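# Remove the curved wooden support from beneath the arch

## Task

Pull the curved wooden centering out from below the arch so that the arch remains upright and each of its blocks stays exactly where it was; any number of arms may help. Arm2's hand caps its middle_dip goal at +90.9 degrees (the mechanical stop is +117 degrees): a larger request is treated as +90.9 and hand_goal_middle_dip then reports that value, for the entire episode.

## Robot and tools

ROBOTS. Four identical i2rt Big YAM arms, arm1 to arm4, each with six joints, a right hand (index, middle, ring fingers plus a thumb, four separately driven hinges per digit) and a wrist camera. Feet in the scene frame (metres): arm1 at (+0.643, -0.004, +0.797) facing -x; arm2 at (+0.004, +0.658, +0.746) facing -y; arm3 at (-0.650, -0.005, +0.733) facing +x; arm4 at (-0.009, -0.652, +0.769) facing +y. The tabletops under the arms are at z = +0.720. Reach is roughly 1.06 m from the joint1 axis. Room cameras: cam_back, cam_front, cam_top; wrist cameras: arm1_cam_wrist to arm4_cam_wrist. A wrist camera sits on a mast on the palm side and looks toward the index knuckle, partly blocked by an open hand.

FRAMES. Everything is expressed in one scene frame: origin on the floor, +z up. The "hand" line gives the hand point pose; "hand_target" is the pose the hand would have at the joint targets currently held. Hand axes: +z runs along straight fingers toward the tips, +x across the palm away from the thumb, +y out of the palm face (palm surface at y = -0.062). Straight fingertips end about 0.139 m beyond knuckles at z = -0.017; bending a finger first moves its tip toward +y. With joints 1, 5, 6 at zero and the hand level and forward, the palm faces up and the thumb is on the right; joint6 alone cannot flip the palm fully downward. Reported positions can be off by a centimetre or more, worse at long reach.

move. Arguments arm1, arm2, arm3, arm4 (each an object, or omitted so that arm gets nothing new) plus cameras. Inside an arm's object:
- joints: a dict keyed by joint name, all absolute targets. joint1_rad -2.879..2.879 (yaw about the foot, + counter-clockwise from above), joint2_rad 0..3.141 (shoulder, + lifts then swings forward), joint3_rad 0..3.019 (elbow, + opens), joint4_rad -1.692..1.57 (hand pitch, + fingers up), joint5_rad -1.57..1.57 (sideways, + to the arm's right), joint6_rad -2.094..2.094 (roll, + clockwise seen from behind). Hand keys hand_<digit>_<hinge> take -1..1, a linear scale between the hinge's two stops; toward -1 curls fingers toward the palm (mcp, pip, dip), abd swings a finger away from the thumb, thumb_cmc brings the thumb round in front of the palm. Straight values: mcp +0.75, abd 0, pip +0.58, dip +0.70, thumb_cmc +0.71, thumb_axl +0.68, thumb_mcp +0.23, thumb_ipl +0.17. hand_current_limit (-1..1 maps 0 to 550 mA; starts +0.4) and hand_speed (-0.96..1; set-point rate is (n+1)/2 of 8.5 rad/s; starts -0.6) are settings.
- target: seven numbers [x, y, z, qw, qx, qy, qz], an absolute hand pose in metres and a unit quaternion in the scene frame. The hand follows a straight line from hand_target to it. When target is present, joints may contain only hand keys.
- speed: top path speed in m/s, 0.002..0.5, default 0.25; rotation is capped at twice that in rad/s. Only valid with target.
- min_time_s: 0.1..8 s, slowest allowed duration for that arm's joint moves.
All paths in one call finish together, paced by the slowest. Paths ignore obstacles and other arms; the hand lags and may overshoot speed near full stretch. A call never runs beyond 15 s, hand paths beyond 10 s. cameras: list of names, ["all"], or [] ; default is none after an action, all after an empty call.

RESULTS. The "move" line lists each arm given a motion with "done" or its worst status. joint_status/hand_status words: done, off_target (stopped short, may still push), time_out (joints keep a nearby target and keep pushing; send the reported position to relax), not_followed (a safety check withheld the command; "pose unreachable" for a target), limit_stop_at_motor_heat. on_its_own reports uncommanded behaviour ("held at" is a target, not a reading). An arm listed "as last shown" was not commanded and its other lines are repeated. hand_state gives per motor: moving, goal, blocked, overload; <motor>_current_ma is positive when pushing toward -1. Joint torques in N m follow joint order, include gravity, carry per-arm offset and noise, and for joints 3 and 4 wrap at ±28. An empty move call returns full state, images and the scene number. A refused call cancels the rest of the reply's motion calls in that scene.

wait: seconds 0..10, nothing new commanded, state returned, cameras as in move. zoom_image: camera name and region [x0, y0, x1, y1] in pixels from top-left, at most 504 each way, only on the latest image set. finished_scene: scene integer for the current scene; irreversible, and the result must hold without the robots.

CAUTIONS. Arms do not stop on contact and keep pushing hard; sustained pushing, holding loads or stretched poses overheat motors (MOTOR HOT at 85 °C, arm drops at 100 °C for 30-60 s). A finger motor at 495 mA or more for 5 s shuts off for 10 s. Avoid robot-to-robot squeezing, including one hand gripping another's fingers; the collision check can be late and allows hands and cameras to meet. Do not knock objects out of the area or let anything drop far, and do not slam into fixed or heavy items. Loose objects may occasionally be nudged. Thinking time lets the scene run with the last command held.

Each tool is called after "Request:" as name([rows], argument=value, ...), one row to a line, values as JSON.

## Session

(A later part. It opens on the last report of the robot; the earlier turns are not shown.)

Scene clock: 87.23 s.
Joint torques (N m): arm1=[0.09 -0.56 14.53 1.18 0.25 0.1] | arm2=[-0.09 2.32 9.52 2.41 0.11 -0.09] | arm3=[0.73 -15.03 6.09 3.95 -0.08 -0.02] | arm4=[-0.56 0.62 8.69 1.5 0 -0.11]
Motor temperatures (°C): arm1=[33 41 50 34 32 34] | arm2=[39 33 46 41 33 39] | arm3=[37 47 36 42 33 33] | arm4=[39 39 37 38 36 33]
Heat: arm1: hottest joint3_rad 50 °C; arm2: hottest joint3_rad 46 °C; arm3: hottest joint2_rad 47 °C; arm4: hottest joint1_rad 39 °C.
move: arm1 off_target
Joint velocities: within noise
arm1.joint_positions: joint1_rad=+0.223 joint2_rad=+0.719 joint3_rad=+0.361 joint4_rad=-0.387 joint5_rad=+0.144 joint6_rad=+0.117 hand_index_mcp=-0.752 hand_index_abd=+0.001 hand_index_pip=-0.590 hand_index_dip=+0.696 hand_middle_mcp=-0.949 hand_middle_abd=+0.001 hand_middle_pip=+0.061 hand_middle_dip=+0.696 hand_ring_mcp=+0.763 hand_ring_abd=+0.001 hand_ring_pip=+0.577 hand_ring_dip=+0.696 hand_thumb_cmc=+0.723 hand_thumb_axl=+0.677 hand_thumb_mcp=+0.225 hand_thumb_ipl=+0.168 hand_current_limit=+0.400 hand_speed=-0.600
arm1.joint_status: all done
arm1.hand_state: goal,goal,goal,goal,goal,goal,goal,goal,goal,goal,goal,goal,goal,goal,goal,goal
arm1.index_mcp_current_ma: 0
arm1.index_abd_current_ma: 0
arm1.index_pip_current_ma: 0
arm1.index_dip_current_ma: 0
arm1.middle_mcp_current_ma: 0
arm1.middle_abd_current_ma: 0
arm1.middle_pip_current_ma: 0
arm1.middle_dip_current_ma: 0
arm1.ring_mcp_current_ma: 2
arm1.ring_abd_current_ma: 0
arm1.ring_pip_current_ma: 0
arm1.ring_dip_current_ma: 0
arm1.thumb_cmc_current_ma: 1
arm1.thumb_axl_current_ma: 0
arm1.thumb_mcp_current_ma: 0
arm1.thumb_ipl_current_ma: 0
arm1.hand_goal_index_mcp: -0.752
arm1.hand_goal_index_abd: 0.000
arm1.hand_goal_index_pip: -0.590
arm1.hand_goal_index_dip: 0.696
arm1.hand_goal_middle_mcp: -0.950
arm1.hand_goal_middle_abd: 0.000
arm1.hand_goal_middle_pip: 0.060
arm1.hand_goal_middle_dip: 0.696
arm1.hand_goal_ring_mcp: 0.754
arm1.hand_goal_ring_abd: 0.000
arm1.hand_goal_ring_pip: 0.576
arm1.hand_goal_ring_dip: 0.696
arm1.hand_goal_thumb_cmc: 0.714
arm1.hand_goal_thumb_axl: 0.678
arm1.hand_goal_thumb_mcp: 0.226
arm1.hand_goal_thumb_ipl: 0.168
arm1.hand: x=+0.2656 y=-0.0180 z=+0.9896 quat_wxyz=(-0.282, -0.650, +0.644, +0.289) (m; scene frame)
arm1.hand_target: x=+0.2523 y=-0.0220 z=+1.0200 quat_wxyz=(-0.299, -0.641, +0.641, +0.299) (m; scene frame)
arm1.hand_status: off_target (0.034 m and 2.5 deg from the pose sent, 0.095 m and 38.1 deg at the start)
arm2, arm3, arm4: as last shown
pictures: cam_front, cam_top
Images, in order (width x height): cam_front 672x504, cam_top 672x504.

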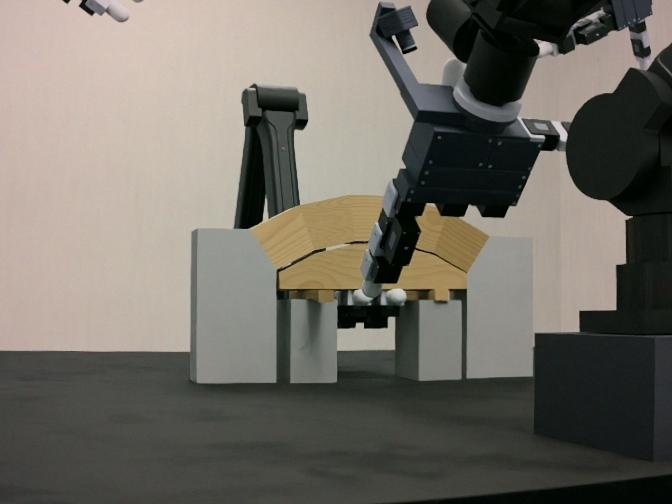

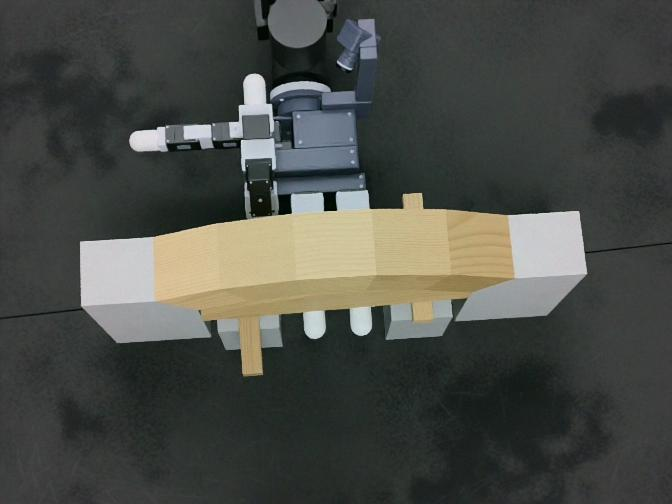

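Request:
move(cameras=["cam_top","cam_front","arm3_cam_wrist"])

Scene clock: 88.07 s.
Joint torques (N m): arm1=[-0.26 -0.38 14.56 0.98 0.25 0.1] | arm2=[-0.09 2.32 9.52 2.41 0.11 -0.09] | arm3=[0.03 -14.92 5.98 3.9 -0.03 0.01] | arm4=[-0.5 0.56 8.7 1.5 0 -0.11]
Motor temperatures (°C): arm1=[33 41 50 34 32 34] | arm2=[39 33 46 41 33 39] | arm3=[37 47 36 42 33 33] | arm4=[39 39 37 38 36 33]
Heat: arm1: hottest joint3_rad 50 °C; arm2: hottest joint3_rad 46 °C; arm3: hottest joint2_rad 47 °C; arm4: hottest joint1_rad 39 °C.
Joint velocities: within noise
arm1.joint_positions: joint1_rad=+0.223 joint2_rad=+0.719 joint3_rad=+0.361 joint4_rad=-0.387 joint5_rad=+0.144 joint6_rad=+0.117 hand_index_mcp=-0.752 hand_index_abd=+0.001 hand_index_pip=-0.590 hand_index_dip=+0.696 hand_middle_mcp=-0.949 hand_middle_abd=+0.001 hand_middle_pip=+0.061 hand_middle_dip=+0.696 hand_ring_mcp=+0.763 hand_ring_abd=+0.001 hand_ring_pip=+0.577 hand_ring_dip=+0.696 hand_thumb_cmc=+0.723 hand_thumb_axl=+0.677 hand_thumb_mcp=+0.225 hand_thumb_ipl=+0.168 hand_current_limit=+0.400 hand_speed=-0.600
arm1.joint_status: all done
arm1.hand_state: goal,goal,goal,goal,goal,goal,goal,goal,goal,goal,goal,goal,goal,goal,goal,goal
arm1.index_mcp_current_ma: 0
arm1.index_abd_current_ma: 0
arm1.index_pip_current_ma: 0
arm1.index_dip_current_ma: 0
arm1.middle_mcp_current_ma: 0
arm1.middle_abd_current_ma: 0
arm1.middle_pip_current_ma: 0
arm1.middle_dip_current_ma: 0
arm1.ring_mcp_current_ma: 2
arm1.ring_abd_current_ma: 0
arm1.ring_pip_current_ma: 0
arm1.ring_dip_current_ma: 0
arm1.thumb_cmc_current_ma: 1
arm1.thumb_axl_current_ma: 0
arm1.thumb_mcp_current_ma: 0
arm1.thumb_ipl_current_ma: 0
arm1.hand_goal_index_mcp: -0.752
arm1.hand_goal_index_abd: 0.000
arm1.hand_goal_index_pip: -0.590
arm1.hand_goal_index_dip: 0.696
arm1.hand_goal_middle_mcp: -0.950
arm1.hand_goal_middle_abd: 0.000
arm1.hand_goal_middle_pip: 0.060
arm1.hand_goal_middle_dip: 0.696
arm1.hand_goal_ring_mcp: 0.754
arm1.hand_goal_ring_abd: 0.000
arm1.hand_goal_ring_pip: 0.576
arm1.hand_goal_ring_dip: 0.696
arm1.hand_goal_thumb_cmc: 0.714
arm1.hand_goal_thumb_axl: 0.678
arm1.hand_goal_thumb_mcp: 0.226
arm1.hand_goal_thumb_ipl: 0.168
arm1.hand: x=+0.2657 y=-0.0179 z=+0.9895 quat_wxyz=(-0.282, -0.650, +0.644, +0.289) (m; scene frame)
arm1.hand_target: x=+0.2524 y=-0.0220 z=+1.0199 quat_wxyz=(-0.299, -0.641, +0.641, +0.299) (m; scene frame)
arm1.hand_status: off_target (0.035 m and 2.5 deg from the pose sent, 0.095 m and 38.1 deg at the start)
arm2.joint_positions: joint1_rad=+0.026 joint2_rad=+0.643 joint3_rad=+1.411 joint4_rad=-1.287 joint5_rad=+0.093 joint6_rad=+1.162 hand_index_mcp=+0.755 hand_index_abd=+0.000 hand_index_pip=+0.577 hand_index_dip=+0.696 hand_middle_mcp=+0.755 hand_middle_abd=+0.000 hand_middle_pip=+0.577 hand_middle_dip=+0.696 hand_ring_mcp=+0.755 hand_ring_abd=+0.000 hand_ring_pip=+0.577 hand_ring_dip=+0.696 hand_thumb_cmc=+0.715 hand_thumb_axl=+0.677 hand_thumb_mcp=+0.226 hand_thumb_ipl=+0.168 hand_current_limit=+0.400 hand_speed=-0.600
arm2.joint_status: not commanded
arm2.hand_state: goal,goal,goal,goal,goal,goal,goal,goal,goal,goal,goal,goal,goal,goal,goal,goal
arm2.index_mcp_current_ma: 0
arm2.index_abd_current_ma: 0
arm2.index_pip_current_ma: 0
arm2.index_dip_current_ma: 0
arm2.middle_mcp_current_ma: 0
arm2.middle_abd_current_ma: 0
arm2.middle_pip_current_ma: 0
arm2.middle_dip_current_ma: 0
arm2.ring_mcp_current_ma: 0
arm2.ring_abd_current_ma: 0
arm2.ring_pip_current_ma: 0
arm2.ring_dip_current_ma: 0
arm2.thumb_cmc_current_ma: 0
arm2.thumb_axl_current_ma: 0
arm2.thumb_mcp_current_ma: 0
arm2.thumb_ipl_current_ma: 0
arm2.hand_goal_index_mcp: 0.754
arm2.hand_goal_index_abd: 0.000
arm2.hand_goal_index_pip: 0.576
arm2.hand_goal_index_dip: 0.696
arm2.hand_goal_middle_mcp: 0.754
arm2.hand_goal_middle_abd: 0.000
arm2.hand_goal_middle_pip: 0.576
arm2.hand_goal_middle_dip: 0.696
arm2.hand_goal_ring_mcp: 0.754
arm2.hand_goal_ring_abd: 0.000
arm2.hand_goal_ring_pip: 0.576
arm2.hand_goal_ring_dip: 0.696
arm2.hand_goal_thumb_cmc: 0.714
arm2.hand_goal_thumb_axl: 0.678
arm2.hand_goal_thumb_mcp: 0.226
arm2.hand_goal_thumb_ipl: 0.168
arm2.hand: x=-0.1014 y=+0.4106 z=+1.3164 quat_wxyz=(+0.442, +0.708, -0.495, +0.241) (m; scene frame)
arm2.hand_target: x=-0.1015 y=+0.4137 z=+1.3285 quat_wxyz=(+0.451, +0.702, -0.492, +0.248) (m; scene frame)
arm2.hand_status: not commanded
arm3.joint_positions: joint1_rad=-0.002 joint2_rad=+1.986 joint3_rad=+0.745 joint4_rad=+1.227 joint5_rad=+0.063 joint6_rad=-0.002 hand_index_mcp=-0.953 hand_index_abd=+0.000 hand_index_pip=+0.054 hand_index_dip=+0.696 hand_middle_mcp=+0.710 hand_middle_abd=+0.000 hand_middle_pip=+0.591 hand_middle_dip=+0.699 hand_ring_mcp=+0.704 hand_ring_abd=+0.001 hand_ring_pip=+0.590 hand_ring_dip=+0.700 hand_thumb_cmc=+0.722 hand_thumb_axl=+0.677 hand_thumb_mcp=+0.226 hand_thumb_ipl=+0.168 hand_current_limit=+0.400 hand_speed=-0.600
arm3.joint_status: not commanded
arm3.hand_state: goal,goal,goal,goal,blocked,goal,goal,goal,blocked,goal,goal,goal,goal,goal,goal,goal
arm3.index_mcp_current_ma: 0
arm3.index_abd_current_ma: 0
arm3.index_pip_current_ma: -1
arm3.index_dip_current_ma: 0
arm3.middle_mcp_current_ma: 83
arm3.middle_abd_current_ma: 0
arm3.middle_pip_current_ma: 4
arm3.middle_dip_current_ma: 0
arm3.ring_mcp_current_ma: 69
arm3.ring_abd_current_ma: 0
arm3.ring_pip_current_ma: 3
arm3.ring_dip_current_ma: 0
arm3.thumb_cmc_current_ma: 1
arm3.thumb_axl_current_ma: 0
arm3.thumb_mcp_current_ma: 0
arm3.thumb_ipl_current_ma: 0
arm3.hand_goal_index_mcp: -0.950
arm3.hand_goal_index_abd: 0.000
arm3.hand_goal_index_pip: 0.060
arm3.hand_goal_index_dip: 0.696
arm3.hand_goal_middle_mcp: 0.640
arm3.hand_goal_middle_abd: 0.000
arm3.hand_goal_middle_pip: 0.576
arm3.hand_goal_middle_dip: 0.696
arm3.hand_goal_ring_mcp: 0.640
arm3.hand_goal_ring_abd: 0.000
arm3.hand_goal_ring_pip: 0.576
arm3.hand_goal_ring_dip: 0.696
arm3.hand_goal_thumb_cmc: 0.714
arm3.hand_goal_thumb_axl: 0.678
arm3.hand_goal_thumb_mcp: 0.226
arm3.hand_goal_thumb_ipl: 0.168
arm3.hand: x=-0.0432 y=-0.0258 z=+0.9081 quat_wxyz=(+0.510, +0.511, +0.492, +0.487) (m; scene frame)
arm3.hand_target: x=-0.0437 y=-0.0336 z=+0.9288 quat_wxyz=(+0.526, +0.500, +0.473, +0.500) (m; scene frame)
arm3.hand_status: not commanded
arm4.joint_positions: joint1_rad=+0.002 joint2_rad=+0.640 joint3_rad=+1.352 joint4_rad=-1.260 joint5_rad=-0.057 joint6_rad=+1.182 hand_index_mcp=+0.754 hand_index_abd=+0.000 hand_index_pip=+0.577 hand_index_dip=+0.696 hand_middle_mcp=+0.754 hand_middle_abd=+0.000 hand_middle_pip=+0.577 hand_middle_dip=+0.696 hand_ring_mcp=+0.754 hand_ring_abd=+0.000 hand_ring_pip=+0.577 hand_ring_dip=+0.696 hand_thumb_cmc=+0.714 hand_thumb_axl=+0.677 hand_thumb_mcp=+0.226 hand_thumb_ipl=+0.168 hand_current_limit=+0.400 hand_speed=-0.600
arm4.joint_status: not commanded
arm4.hand_state: goal,goal,goal,goal,goal,goal,goal,goal,goal,goal,goal,goal,goal,goal,goal,goal
arm4.index_mcp_current_ma: 0
arm4.index_abd_current_ma: 0
arm4.index_pip_current_ma: 0
arm4.index_dip_current_ma: 0
arm4.middle_mcp_current_ma: 0
arm4.middle_abd_current_ma: 0
arm4.middle_pip_current_ma: 0
arm4.middle_dip_current_ma: 0
arm4.ring_mcp_current_ma: 0
arm4.ring_abd_current_ma: 0
arm4.ring_pip_current_ma: 0
arm4.ring_dip_current_ma: 0
arm4.thumb_cmc_current_ma: 0
arm4.thumb_axl_current_ma: 0
arm4.thumb_mcp_current_ma: 0
arm4.thumb_ipl_current_ma: 0
arm4.hand_goal_index_mcp: 0.754
arm4.hand_goal_index_abd: 0.000
arm4.hand_goal_index_pip: 0.576
arm4.hand_goal_index_dip: 0.696
arm4.hand_goal_middle_mcp: 0.754
arm4.hand_goal_middle_abd: 0.000
arm4.hand_goal_middle_pip: 0.576
arm4.hand_goal_middle_dip: 0.696
arm4.hand_goal_ring_mcp: 0.754
arm4.hand_goal_ring_abd: 0.000
arm4.hand_goal_ring_pip: 0.576
arm4.hand_goal_ring_dip: 0.696
arm4.hand_goal_thumb_cmc: 0.714
arm4.hand_goal_thumb_axl: 0.678
arm4.hand_goal_thumb_mcp: 0.226
arm4.hand_goal_thumb_ipl: 0.168
arm4.hand: x=+0.0525 y=-0.3823 z=+1.3097 quat_wxyz=(-0.296, +0.459, +0.741, +0.392) (m; scene frame)
arm4.hand_target: x=+0.0524 y=-0.3847 z=+1.3217 quat_wxyz=(-0.302, +0.455, +0.736, +0.401) (m; scene frame)
arm4.hand_status: not commanded
pictures: arm3_cam_wrist, cam_front, cam_top
Images, in order (width x height): arm3_cam_wrist 672x504, cam_front 672x504, cam_top 672x504.

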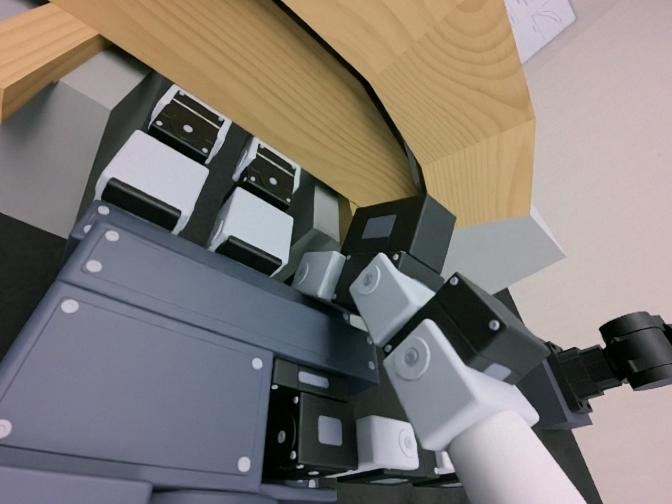

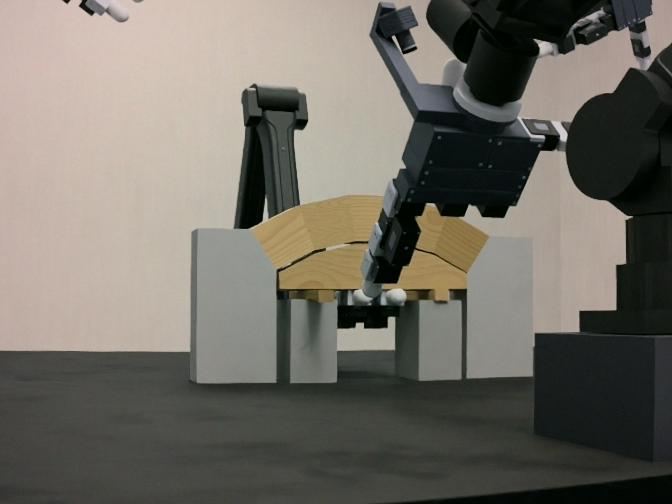

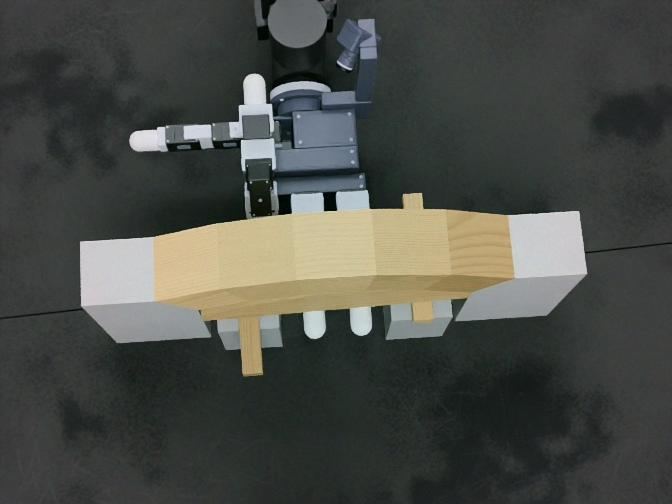

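Request:
zoom_image(camera="cam_front", region=[260, 200, 480, 350])

Request:
zoom_image(camera="cam_top", region=[180, 180, 520, 504])

Scaled by 2.291 from the camera's 672x504 image, which has a finer 960x720 frame.

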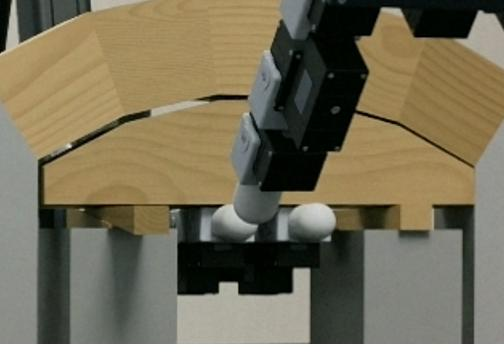

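Scaled by 1.482 from the camera's 672x504 image, which has a finer 960x720 frame.

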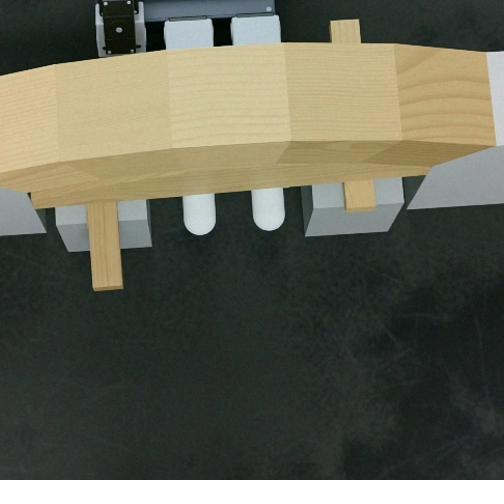

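Request:
move(arm1={"target": [0.2, -0.022, 1.005, 0.2988, 0.6408, -0.6408, -0.2988], "speed": 0.06}, cameras=["cam_top","cam_front"])

Scene clock: 91.00 s.
Joint torques (N m): arm1=[-1.03 -3.14 13.49 1.98 -0.02 -0.07] | arm2=[-0.15 2.32 9.54 2.41 0.11 -0.09] | arm3=[0.21 -15.27 5.98 4.03 -0.1 -0.01] | arm4=[-0.62 0.56 8.69 1.47 0 -0.11]
Motor temperatures (°C): arm1=[33 41 50 34 32 34] | arm2=[39 33 46 41 33 38] | arm3=[37 47 36 42 33 33] | arm4=[39 39 37 38 36 33]
Heat: arm1: hottest joint3_rad 50 °C; arm2: hottest joint3_rad 46 °C; arm3: hottest joint2_rad 47 °C; arm4: hottest joint1_rad 39 °C.
move: arm1 off_target
Joint velocities: within noise
arm1.joint_positions: joint1_rad=+0.201 joint2_rad=+0.940 joint3_rad=+0.420 joint4_rad=-0.238 joint5_rad=+0.124 joint6_rad=+0.112 hand_index_mcp=-0.752 hand_index_abd=+0.001 hand_index_pip=-0.590 hand_index_dip=+0.696 hand_middle_mcp=-0.949 hand_middle_abd=+0.001 hand_middle_pip=+0.061 hand_middle_dip=+0.696 hand_ring_mcp=+0.763 hand_ring_abd=+0.001 hand_ring_pip=+0.577 hand_ring_dip=+0.696 hand_thumb_cmc=+0.723 hand_thumb_axl=+0.677 hand_thumb_mcp=+0.225 hand_thumb_ipl=+0.168 hand_current_limit=+0.400 hand_speed=-0.600
arm1.joint_status: not commanded
arm1.hand_state: goal,goal,goal,goal,goal,goal,goal,goal,goal,goal,goal,goal,goal,goal,goal,goal
arm1.index_mcp_current_ma: 0
arm1.index_abd_current_ma: 0
arm1.index_pip_current_ma: 0
arm1.index_dip_current_ma: 0
arm1.middle_mcp_current_ma: 0
arm1.middle_abd_current_ma: 0
arm1.middle_pip_current_ma: 0
arm1.middle_dip_current_ma: 0
arm1.ring_mcp_current_ma: 2
arm1.ring_abd_current_ma: 0
arm1.ring_pip_current_ma: 0
arm1.ring_dip_current_ma: 0
arm1.thumb_cmc_current_ma: 1
arm1.thumb_axl_current_ma: 0
arm1.thumb_mcp_current_ma: 0
arm1.thumb_ipl_current_ma: 0
arm1.hand_goal_index_mcp: -0.752
arm1.hand_goal_index_abd: 0.000
arm1.hand_goal_index_pip: -0.590
arm1.hand_goal_index_dip: 0.696
arm1.hand_goal_middle_mcp: -0.950
arm1.hand_goal_middle_abd: 0.000
arm1.hand_goal_middle_pip: 0.060
arm1.hand_goal_middle_dip: 0.696
arm1.hand_goal_ring_mcp: 0.754
arm1.hand_goal_ring_abd: 0.000
arm1.hand_goal_ring_pip: 0.576
arm1.hand_goal_ring_dip: 0.696
arm1.hand_goal_thumb_cmc: 0.714
arm1.hand_goal_thumb_axl: 0.678
arm1.hand_goal_thumb_mcp: 0.226
arm1.hand_goal_thumb_ipl: 0.168
arm1.hand: x=+0.2216 y=-0.0208 z=+0.9751 quat_wxyz=(-0.279, -0.649, +0.649, +0.282) (m; scene frame)
arm1.hand_target: x=+0.2029 y=-0.0218 z=+1.0053 quat_wxyz=(-0.299, -0.641, +0.641, +0.299) (m; scene frame)
arm1.hand_status: off_target (0.037 m and 3.2 deg from the pose sent, 0.068 m and 2.5 deg at the start)
arm2, arm3, arm4: as last shown
pictures: cam_front, cam_top
Images, in order (width x height): cam_front 672x504, cam_top 672x504.

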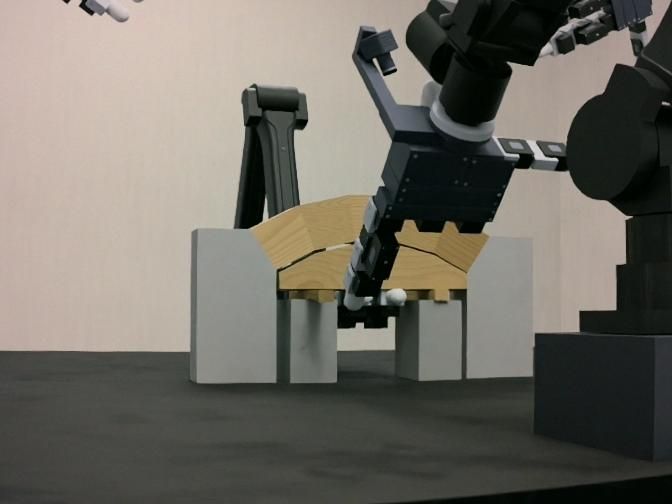

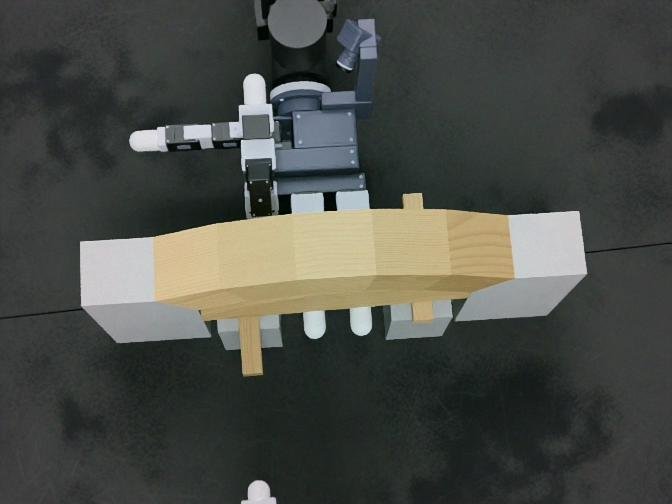

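Request:
move(arm1={"target": [0.145, -0.028, 1.012, 0.2988, 0.6408, -0.6408, -0.2988], "speed": 0.06}, cameras=["cam_top","cam_front"])

Request:
zoom_image(camera="cam_front", region=[260, 200, 480, 350])

Request:
zoom_image(camera="cam_top", region=[180, 280, 400, 504])

Scene clock: 93.17 s.
Joint torques (N m): arm1=[-1.55 -5.36 13.23 2.09 -0.02 -0.08] | arm2=[-0.09 2.32 9.52 2.4 0.11 -0.09] | arm3=[-0.32 -15.56 5.83 3.93 -0.09 0] | arm4=[-0.5 0.56 8.7 1.5 0 -0.11]
Motor temperatures (°C): arm1=[33 41 51 34 32 34] | arm2=[39 33 46 41 33 38] | arm3=[37 47 36 42 33 33] | arm4=[39 39 37 37 36 33]
Heat: arm1: hottest joint3_rad 51 °C; arm2: hottest joint3_rad 46 °C; arm3: hottest joint2_rad 47 °C; arm4: hottest joint1_rad 39 °C.
move: arm1 off_target
Joint velocities: within noise
arm1.joint_positions: joint1_rad=+0.191 joint2_rad=+1.117 joint3_rad=+0.552 joint4_rad=-0.188 joint5_rad=+0.117 joint6_rad=+0.107 hand_index_mcp=-0.752 hand_index_abd=+0.001 hand_index_pip=-0.590 hand_index_dip=+0.696 hand_middle_mcp=-0.949 hand_middle_abd=+0.001 hand_middle_pip=+0.061 hand_middle_dip=+0.696 hand_ring_mcp=+0.763 hand_ring_abd=+0.001 hand_ring_pip=+0.577 hand_ring_dip=+0.696 hand_thumb_cmc=+0.723 hand_thumb_axl=+0.677 hand_thumb_mcp=+0.225 hand_thumb_ipl=+0.168 hand_current_limit=+0.400 hand_speed=-0.600
arm1.joint_status: not commanded
arm1.hand_state: goal,goal,goal,goal,goal,goal,goal,goal,goal,goal,goal,goal,goal,goal,goal,goal
arm1.index_mcp_current_ma: 0
arm1.index_abd_current_ma: 0
arm1.index_pip_current_ma: 0
arm1.index_dip_current_ma: 0
arm1.middle_mcp_current_ma: 0
arm1.middle_abd_current_ma: 0
arm1.middle_pip_current_ma: 0
arm1.middle_dip_current_ma: 0
arm1.ring_mcp_current_ma: 2
arm1.ring_abd_current_ma: 0
arm1.ring_pip_current_ma: 0
arm1.ring_dip_current_ma: 0
arm1.thumb_cmc_current_ma: 1
arm1.thumb_axl_current_ma: 0
arm1.thumb_mcp_current_ma: 0
arm1.thumb_ipl_current_ma: 0
arm1.hand_goal_index_mcp: -0.752
arm1.hand_goal_index_abd: 0.000
arm1.hand_goal_index_pip: -0.590
arm1.hand_goal_index_dip: 0.696
arm1.hand_goal_middle_mcp: -0.950
arm1.hand_goal_middle_abd: 0.000
arm1.hand_goal_middle_pip: 0.060
arm1.hand_goal_middle_dip: 0.696
arm1.hand_goal_ring_mcp: 0.754
arm1.hand_goal_ring_abd: 0.000
arm1.hand_goal_ring_pip: 0.576
arm1.hand_goal_ring_dip: 0.696
arm1.hand_goal_thumb_cmc: 0.714
arm1.hand_goal_thumb_axl: 0.678
arm1.hand_goal_thumb_mcp: 0.226
arm1.hand_goal_thumb_ipl: 0.168
arm1.hand: x=+0.1671 y=-0.0272 z=+0.9852 quat_wxyz=(-0.280, -0.649, +0.648, +0.283) (m; scene frame)
arm1.hand_target: x=+0.1475 y=-0.0277 z=+1.0123 quat_wxyz=(-0.299, -0.641, +0.641, +0.299) (m; scene frame)
arm1.hand_status: off_target (0.035 m and 3.0 deg from the pose sent, 0.085 m and 3.2 deg at the start)
arm2, arm3, arm4: as last shown
pictures: cam_front, cam_top
Images, in order (width x height): cam_front 672x504, cam_top 672x504.

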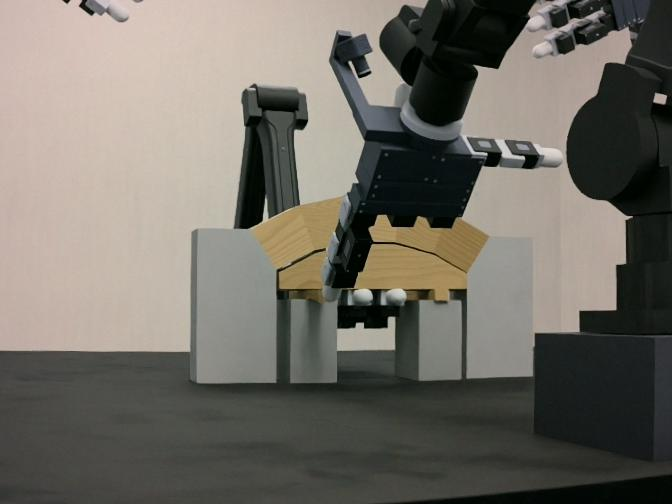

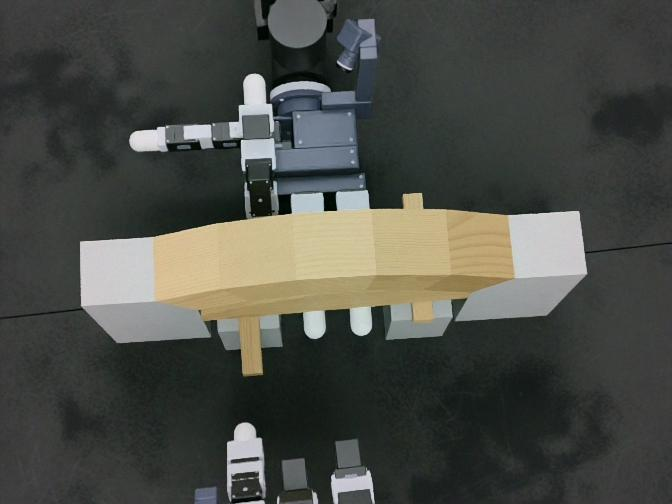

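Scaled by 2.291 from the camera's 672x504 image, which has a finer 960x720 frame.

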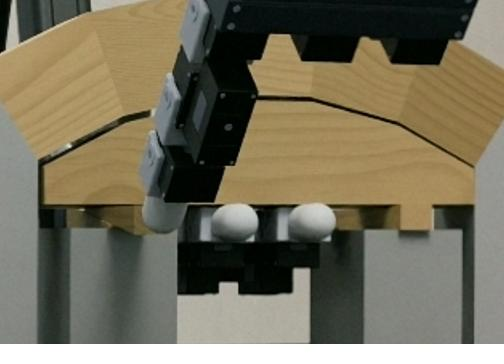

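Scaled by 2.250 from the camera's 672x504 image, which has a finer 960x720 frame.

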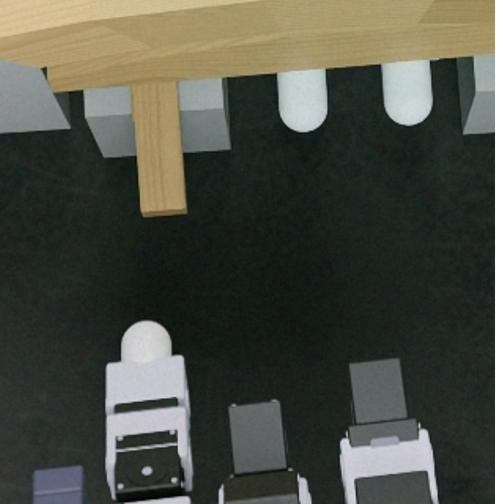

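Request:
move(arm1={"target": [0.108, -0.021, 1.010, 0.2988, 0.6408, -0.6408, -0.2988], "speed": 0.05}, cameras=["cam_top","cam_front"])

Request:
zoom_image(camera="cam_front", region=[260, 200, 480, 350])

Request:
zoom_image(camera="cam_top", region=[180, 280, 400, 504])

Scene clock: 94.93 s.
Joint torques (N m): arm1=[-1.26 -7.3 13.07 2.03 -0.04 -0.06] | arm2=[-0.09 2.26 9.54 2.43 0.11 -0.1] | arm3=[0.79 -15.21 6.13 3.84 -0.05 0.01] | arm4=[-0.56 0.62 8.68 1.48 0 -0.11]
Motor temperatures (°C): arm1=[33 41 51 34 32 34] | arm2=[39 33 46 41 33 38] | arm3=[37 47 36 42 33 33] | arm4=[39 39 37 37 36 33]
Heat: arm1: hottest joint3_rad 51 °C; arm2: hottest joint3_rad 46 °C; arm3: hottest joint2_rad 47 °C; arm4: hottest joint1_rad 39 °C.
move: arm1 off_target
Joint velocities: within noise
arm1.joint_positions: joint1_rad=+0.155 joint2_rad=+1.226 joint3_rad=+0.632 joint4_rad=-0.153 joint5_rad=+0.090 joint6_rad=+0.084 hand_index_mcp=-0.752 hand_index_abd=+0.001 hand_index_pip=-0.590 hand_index_dip=+0.696 hand_middle_mcp=-0.949 hand_middle_abd=+0.001 hand_middle_pip=+0.061 hand_middle_dip=+0.696 hand_ring_mcp=+0.763 hand_ring_abd=+0.001 hand_ring_pip=+0.577 hand_ring_dip=+0.696 hand_thumb_cmc=+0.723 hand_thumb_axl=+0.677 hand_thumb_mcp=+0.225 hand_thumb_ipl=+0.168 hand_current_limit=+0.400 hand_speed=-0.600
arm1.joint_status: not commanded
arm1.hand_state: goal,goal,goal,goal,goal,goal,goal,goal,goal,goal,goal,goal,goal,goal,goal,goal
arm1.index_mcp_current_ma: 0
arm1.index_abd_current_ma: 0
arm1.index_pip_current_ma: 0
arm1.index_dip_current_ma: 0
arm1.middle_mcp_current_ma: 0
arm1.middle_abd_current_ma: 0
arm1.middle_pip_current_ma: 0
arm1.middle_dip_current_ma: 0
arm1.ring_mcp_current_ma: 2
arm1.ring_abd_current_ma: 0
arm1.ring_pip_current_ma: 0
arm1.ring_dip_current_ma: 0
arm1.thumb_cmc_current_ma: 1
arm1.thumb_axl_current_ma: 0
arm1.thumb_mcp_current_ma: 0
arm1.thumb_ipl_current_ma: 0
arm1.hand_goal_index_mcp: -0.752
arm1.hand_goal_index_abd: 0.000
arm1.hand_goal_index_pip: -0.590
arm1.hand_goal_index_dip: 0.696
arm1.hand_goal_middle_mcp: -0.950
arm1.hand_goal_middle_abd: 0.000
arm1.hand_goal_middle_pip: 0.060
arm1.hand_goal_middle_dip: 0.696
arm1.hand_goal_ring_mcp: 0.754
arm1.hand_goal_ring_abd: 0.000
arm1.hand_goal_ring_pip: 0.576
arm1.hand_goal_ring_dip: 0.696
arm1.hand_goal_thumb_cmc: 0.714
arm1.hand_goal_thumb_axl: 0.678
arm1.hand_goal_thumb_mcp: 0.226
arm1.hand_goal_thumb_ipl: 0.168
arm1.hand: x=+0.1305 y=-0.0209 z=+0.9855 quat_wxyz=(-0.282, -0.648, +0.649, +0.283) (m; scene frame)
arm1.hand_target: x=+0.1103 y=-0.0208 z=+1.0105 quat_wxyz=(-0.299, -0.641, +0.641, +0.299) (m; scene frame)
arm1.hand_status: off_target (0.033 m and 2.9 deg from the pose sent, 0.064 m and 3.0 deg at the start)
arm2, arm3, arm4: as last shown
pictures: cam_front, cam_top
Images, in order (width x height): cam_front 672x504, cam_top 672x504.

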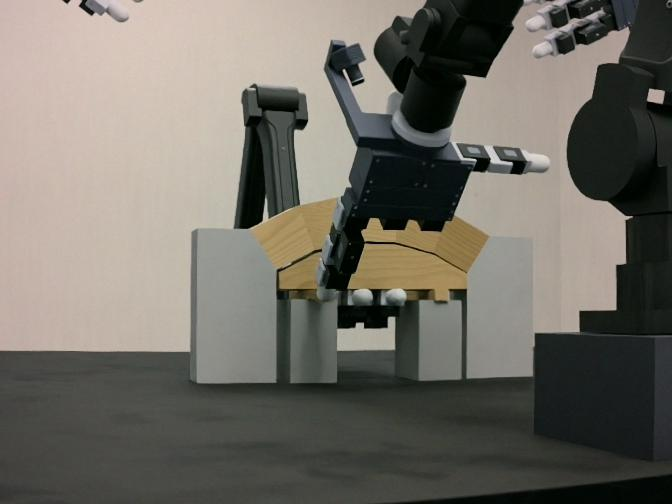

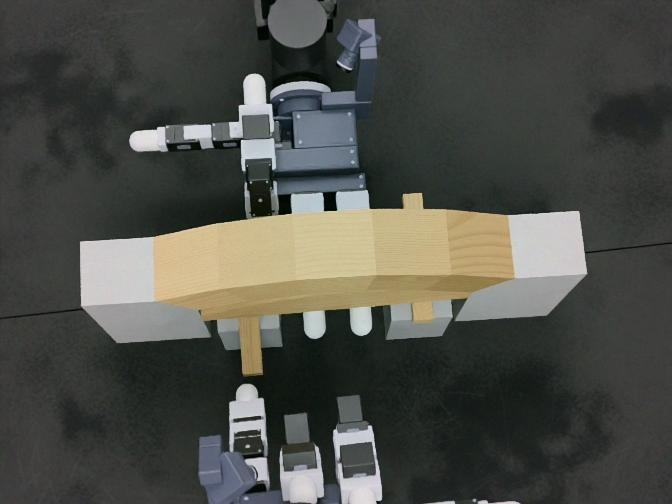

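Scaled by 2.291 from the camera's 672x504 image, which has a finer 960x720 frame.

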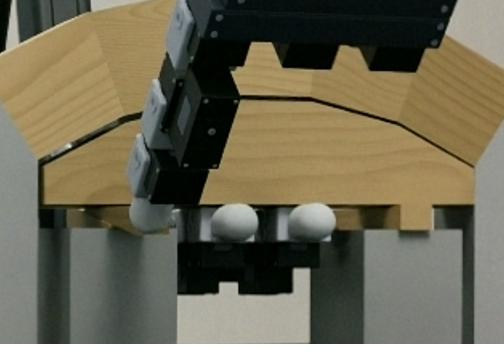

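Scaled by 2.250 from the camera's 672x504 image, which has a finer 960x720 frame.

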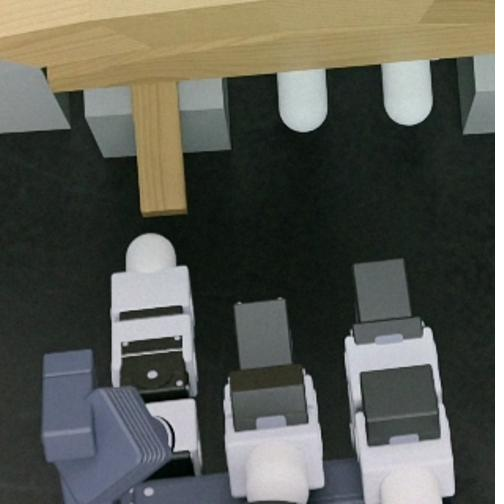

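Request:
move(arm1={"target": [0.094, -0.016, 1.006, 0.2988, 0.6408, -0.6408, -0.2988], "speed": 0.03}, cameras=["cam_top","cam_front"])

Request:
zoom_image(camera="cam_front", region=[260, 200, 480, 350])

Request:
zoom_image(camera="cam_top", region=[180, 280, 400, 504])

Scene clock: 96.30 s.
Joint torques (N m): arm1=[-1.55 -7.3 13.08 2.11 0.04 -0.06] | arm2=[-0.09 2.32 9.52 2.41 0.11 -0.09] | arm3=[0.03 -14.45 5.9 3.88 -0.03 0.05] | arm4=[-0.5 0.56 8.7 1.48 0 -0.12]
Motor temperatures (°C): arm1=[33 41 51 34 32 34] | arm2=[39 33 46 41 33 38] | arm3=[37 47 36 42 33 33] | arm4=[39 39 37 37 36 33]
Heat: arm1: hottest joint3_rad 51 °C; arm2: hottest joint3_rad 46 °C; arm3: hottest joint2_rad 47 °C; arm4: hottest joint1_rad 39 °C.
move: arm1 off_target
Joint velocities: within noise
arm1.joint_positions: joint1_rad=+0.140 joint2_rad=+1.265 joint3_rad=+0.656 joint4_rad=-0.136 joint5_rad=+0.073 joint6_rad=+0.070 hand_index_mcp=-0.752 hand_index_abd=+0.001 hand_index_pip=-0.590 hand_index_dip=+0.696 hand_middle_mcp=-0.949 hand_middle_abd=+0.001 hand_middle_pip=+0.061 hand_middle_dip=+0.696 hand_ring_mcp=+0.765 hand_ring_abd=+0.001 hand_ring_pip=+0.579 hand_ring_dip=+0.696 hand_thumb_cmc=+0.723 hand_thumb_axl=+0.677 hand_thumb_mcp=+0.225 hand_thumb_ipl=+0.168 hand_current_limit=+0.400 hand_speed=-0.600
arm1.joint_status: not commanded
arm1.hand_state: goal,goal,goal,goal,goal,goal,goal,goal,goal,goal,goal,goal,goal,goal,goal,goal
arm1.index_mcp_current_ma: 0
arm1.index_abd_current_ma: 0
arm1.index_pip_current_ma: 0
arm1.index_dip_current_ma: 0
arm1.middle_mcp_current_ma: 0
arm1.middle_abd_current_ma: 0
arm1.middle_pip_current_ma: 0
arm1.middle_dip_current_ma: 0
arm1.ring_mcp_current_ma: 2
arm1.ring_abd_current_ma: 0
arm1.ring_pip_current_ma: 0
arm1.ring_dip_current_ma: 0
arm1.thumb_cmc_current_ma: 1
arm1.thumb_axl_current_ma: 0
arm1.thumb_mcp_current_ma: 0
arm1.thumb_ipl_current_ma: 0
arm1.hand_goal_index_mcp: -0.752
arm1.hand_goal_index_abd: 0.000
arm1.hand_goal_index_pip: -0.590
arm1.hand_goal_index_dip: 0.696
arm1.hand_goal_middle_mcp: -0.950
arm1.hand_goal_middle_abd: 0.000
arm1.hand_goal_middle_pip: 0.060
arm1.hand_goal_middle_dip: 0.696
arm1.hand_goal_ring_mcp: 0.754
arm1.hand_goal_ring_abd: 0.000
arm1.hand_goal_ring_pip: 0.576
arm1.hand_goal_ring_dip: 0.696
arm1.hand_goal_thumb_cmc: 0.714
arm1.hand_goal_thumb_axl: 0.678
arm1.hand_goal_thumb_mcp: 0.226
arm1.hand_goal_thumb_ipl: 0.168
arm1.hand: x=+0.1180 y=-0.0184 z=+0.9835 quat_wxyz=(-0.284, -0.649, +0.647, +0.282) (m; scene frame)
arm1.hand_target: x=+0.0964 y=-0.0158 z=+1.0063 quat_wxyz=(-0.299, -0.641, +0.641, +0.299) (m; scene frame)
arm1.hand_status: off_target (0.033 m and 2.8 deg from the pose sent, 0.042 m and 2.9 deg at the start)
arm2, arm3, arm4: as last shown
arm3.joint_positions: joint1_rad=-0.002 joint2_rad=+1.986 joint3_rad=+0.745 joint4_rad=+1.227 joint5_rad=+0.063 joint6_rad=-0.002 hand_index_mcp=-0.953 hand_index_abd=+0.000 hand_index_pip=+0.054 hand_index_dip=+0.696 hand_middle_mcp=+0.707 hand_middle_abd=+0.000 hand_middle_pip=+0.591 hand_middle_dip=+0.699 hand_ring_mcp=+0.702 hand_ring_abd=+0.001 hand_ring_pip=+0.590 hand_ring_dip=+0.700 hand_thumb_cmc=+0.722 hand_thumb_axl=+0.677 hand_thumb_mcp=+0.226 hand_thumb_ipl=+0.168 hand_current_limit=+0.400 hand_speed=-0.600
arm3.middle_mcp_current_ma: 77
arm3.ring_mcp_current_ma: 65
arm3.hand_target: x=-0.0437 y=-0.0335 z=+0.9288 quat_wxyz=(+0.526, +0.500, +0.473, +0.500) (m; scene frame)
pictures: cam_front, cam_top
Images, in order (width x height): cam_front 672x504, cam_top 672x504.

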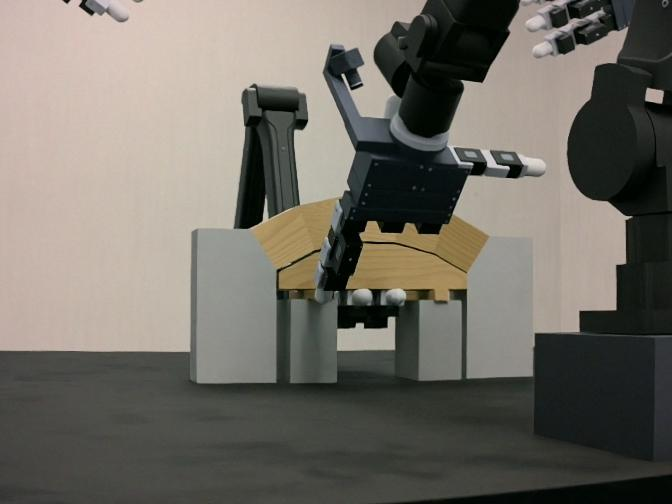

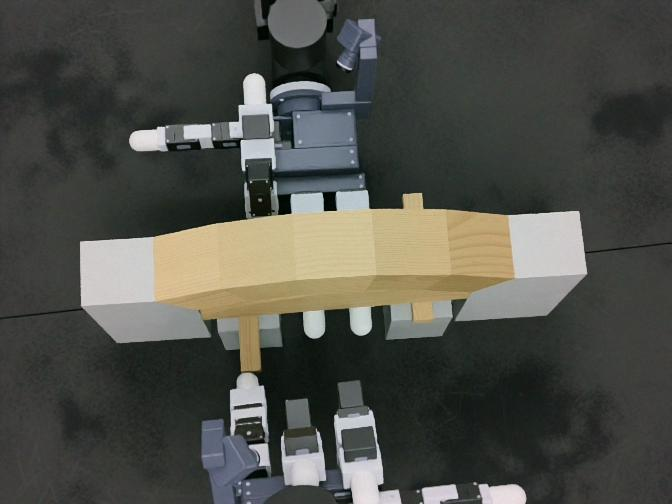

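Scaled by 2.291 from the camera's 672x504 image, which has a finer 960x720 frame.

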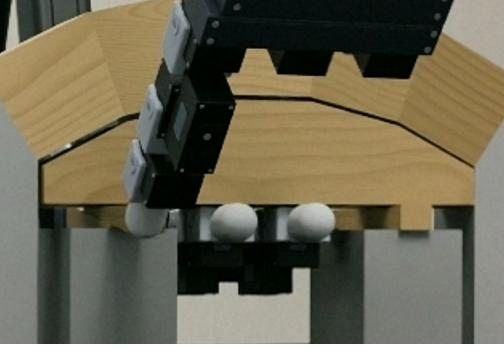

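Scaled by 2.250 from the camera's 672x504 image, which has a finer 960x720 frame.

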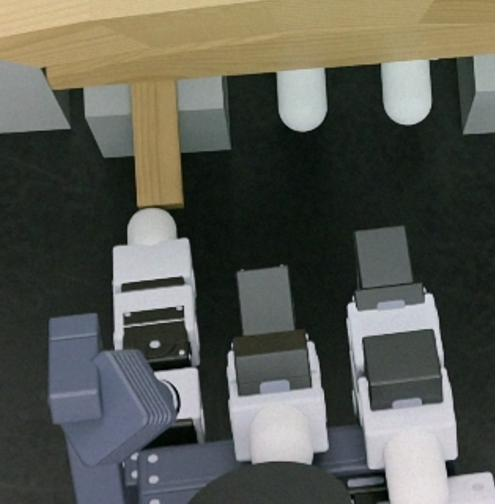

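Request:
move(arm1={"target": [0.078, -0.012, 1.005, 0.2988, 0.6408, -0.6408, -0.2988], "speed": 0.03}, cameras=["cam_top","cam_front"])

Request:
zoom_image(camera="cam_front", region=[260, 200, 480, 350])

Request:
zoom_image(camera="cam_top", region=[180, 280, 400, 504])

Scene clock: 97.60 s.
Joint torques (N m): arm1=[-1.08 -7 12.96 2.06 0.09 -0.03] | arm2=[-0.09 2.32 9.51 2.43 0.11 -0.09] | arm3=[0.15 -14.51 6.11 3.71 -0.08 0.01] | arm4=[-0.62 0.67 8.69 1.48 0 -0.12]
Motor temperatures (°C): arm1=[33 41 51 34 32 34] | arm2=[39 33 46 41 33 38] | arm3=[37 47 36 42 33 33] | arm4=[39 39 37 37 36 33]
Heat: arm1: hottest joint3_rad 51 °C; arm2: hottest joint3_rad 46 °C; arm3: hottest joint2_rad 47 °C; arm4: hottest joint1_rad 39 °C.
move: arm1 off_target
Joint velocities: within noise
arm1.joint_positions: joint1_rad=+0.127 joint2_rad=+1.307 joint3_rad=+0.695 joint4_rad=-0.127 joint5_rad=+0.060 joint6_rad=+0.061 hand_index_mcp=-0.752 hand_index_abd=+0.001 hand_index_pip=-0.590 hand_index_dip=+0.696 hand_middle_mcp=-0.949 hand_middle_abd=+0.001 hand_middle_pip=+0.061 hand_middle_dip=+0.696 hand_ring_mcp=+0.765 hand_ring_abd=-0.002 hand_ring_pip=+0.579 hand_ring_dip=+0.696 hand_thumb_cmc=+0.723 hand_thumb_axl=+0.677 hand_thumb_mcp=+0.225 hand_thumb_ipl=+0.168 hand_current_limit=+0.400 hand_speed=-0.600
arm1.joint_status: not commanded
arm1.hand_state: goal,goal,goal,goal,goal,goal,goal,goal,goal,goal,goal,goal,goal,goal,goal,goal
arm1.index_mcp_current_ma: 0
arm1.index_abd_current_ma: 0
arm1.index_pip_current_ma: 0
arm1.index_dip_current_ma: 0
arm1.middle_mcp_current_ma: 0
arm1.middle_abd_current_ma: 0
arm1.middle_pip_current_ma: 0
arm1.middle_dip_current_ma: 0
arm1.ring_mcp_current_ma: 2
arm1.ring_abd_current_ma: 0
arm1.ring_pip_current_ma: 0
arm1.ring_dip_current_ma: 0
arm1.thumb_cmc_current_ma: 1
arm1.thumb_axl_current_ma: 0
arm1.thumb_mcp_current_ma: 0
arm1.thumb_ipl_current_ma: 0
arm1.hand_goal_index_mcp: -0.752
arm1.hand_goal_index_abd: 0.000
arm1.hand_goal_index_pip: -0.590
arm1.hand_goal_index_dip: 0.696
arm1.hand_goal_middle_mcp: -0.950
arm1.hand_goal_middle_abd: 0.000
arm1.hand_goal_middle_pip: 0.060
arm1.hand_goal_middle_dip: 0.696
arm1.hand_goal_ring_mcp: 0.754
arm1.hand_goal_ring_abd: 0.000
arm1.hand_goal_ring_pip: 0.576
arm1.hand_goal_ring_dip: 0.696
arm1.hand_goal_thumb_cmc: 0.714
arm1.hand_goal_thumb_axl: 0.678
arm1.hand_goal_thumb_mcp: 0.226
arm1.hand_goal_thumb_ipl: 0.168
arm1.hand: x=+0.1015 y=-0.0164 z=+0.9854 quat_wxyz=(-0.287, -0.649, +0.645, +0.283) (m; scene frame)
arm1.hand_target: x=+0.0802 y=-0.0119 z=+1.0052 quat_wxyz=(-0.299, -0.641, +0.641, +0.299) (m; scene frame)
arm1.hand_status: off_target (0.031 m and 2.5 deg from the pose sent, 0.046 m and 2.8 deg at the start)
arm2, arm3, arm4: as last shown
arm3.joint_positions: joint1_rad=-0.002 joint2_rad=+1.986 joint3_rad=+0.745 joint4_rad=+1.227 joint5_rad=+0.063 joint6_rad=-0.002 hand_index_mcp=-0.953 hand_index_abd=+0.000 hand_index_pip=+0.054 hand_index_dip=+0.696 hand_middle_mcp=+0.704 hand_middle_abd=+0.000 hand_middle_pip=+0.591 hand_middle_dip=+0.699 hand_ring_mcp=+0.702 hand_ring_abd=+0.001 hand_ring_pip=+0.590 hand_ring_dip=+0.700 hand_thumb_cmc=+0.722 hand_thumb_axl=+0.677 hand_thumb_mcp=+0.226 hand_thumb_ipl=+0.168 hand_current_limit=+0.400 hand_speed=-0.600
arm3.middle_mcp_current_ma: 69
pictures: cam_front, cam_top
Images, in order (width x height): cam_front 672x504, cam_top 672x504.

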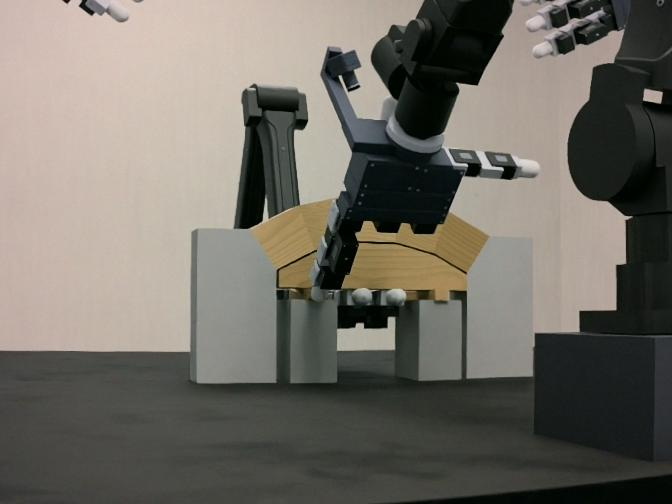

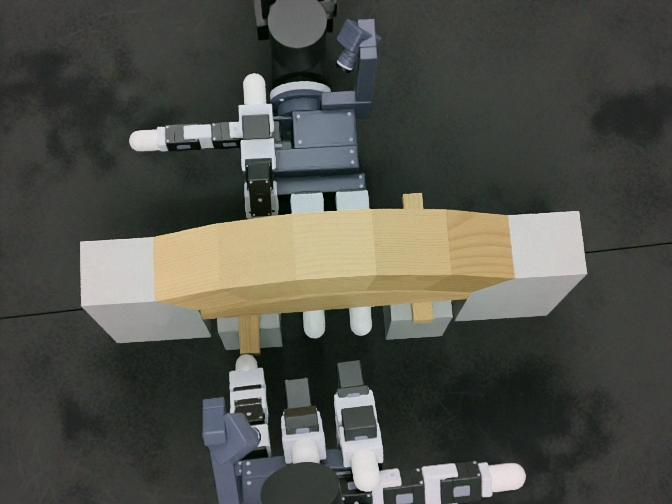

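Scaled by 2.291 from the camera's 672x504 image, which has a finer 960x720 frame.

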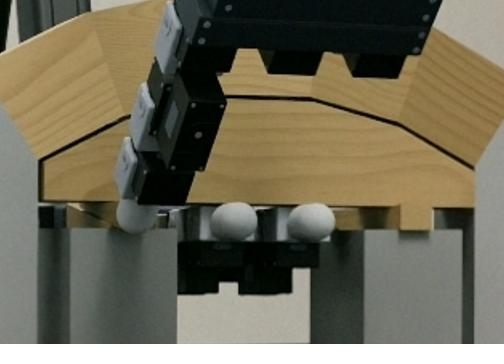

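Scaled by 2.250 from the camera's 672x504 image, which has a finer 960x720 frame.

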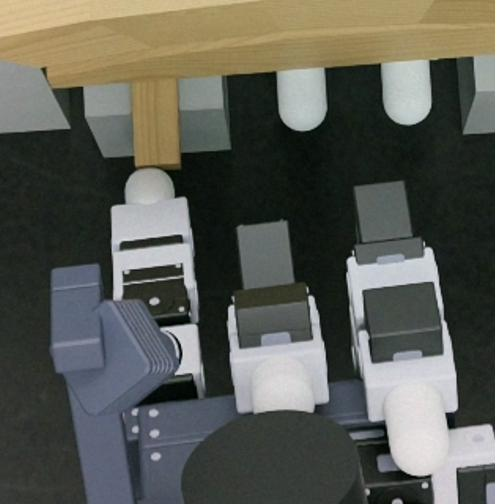

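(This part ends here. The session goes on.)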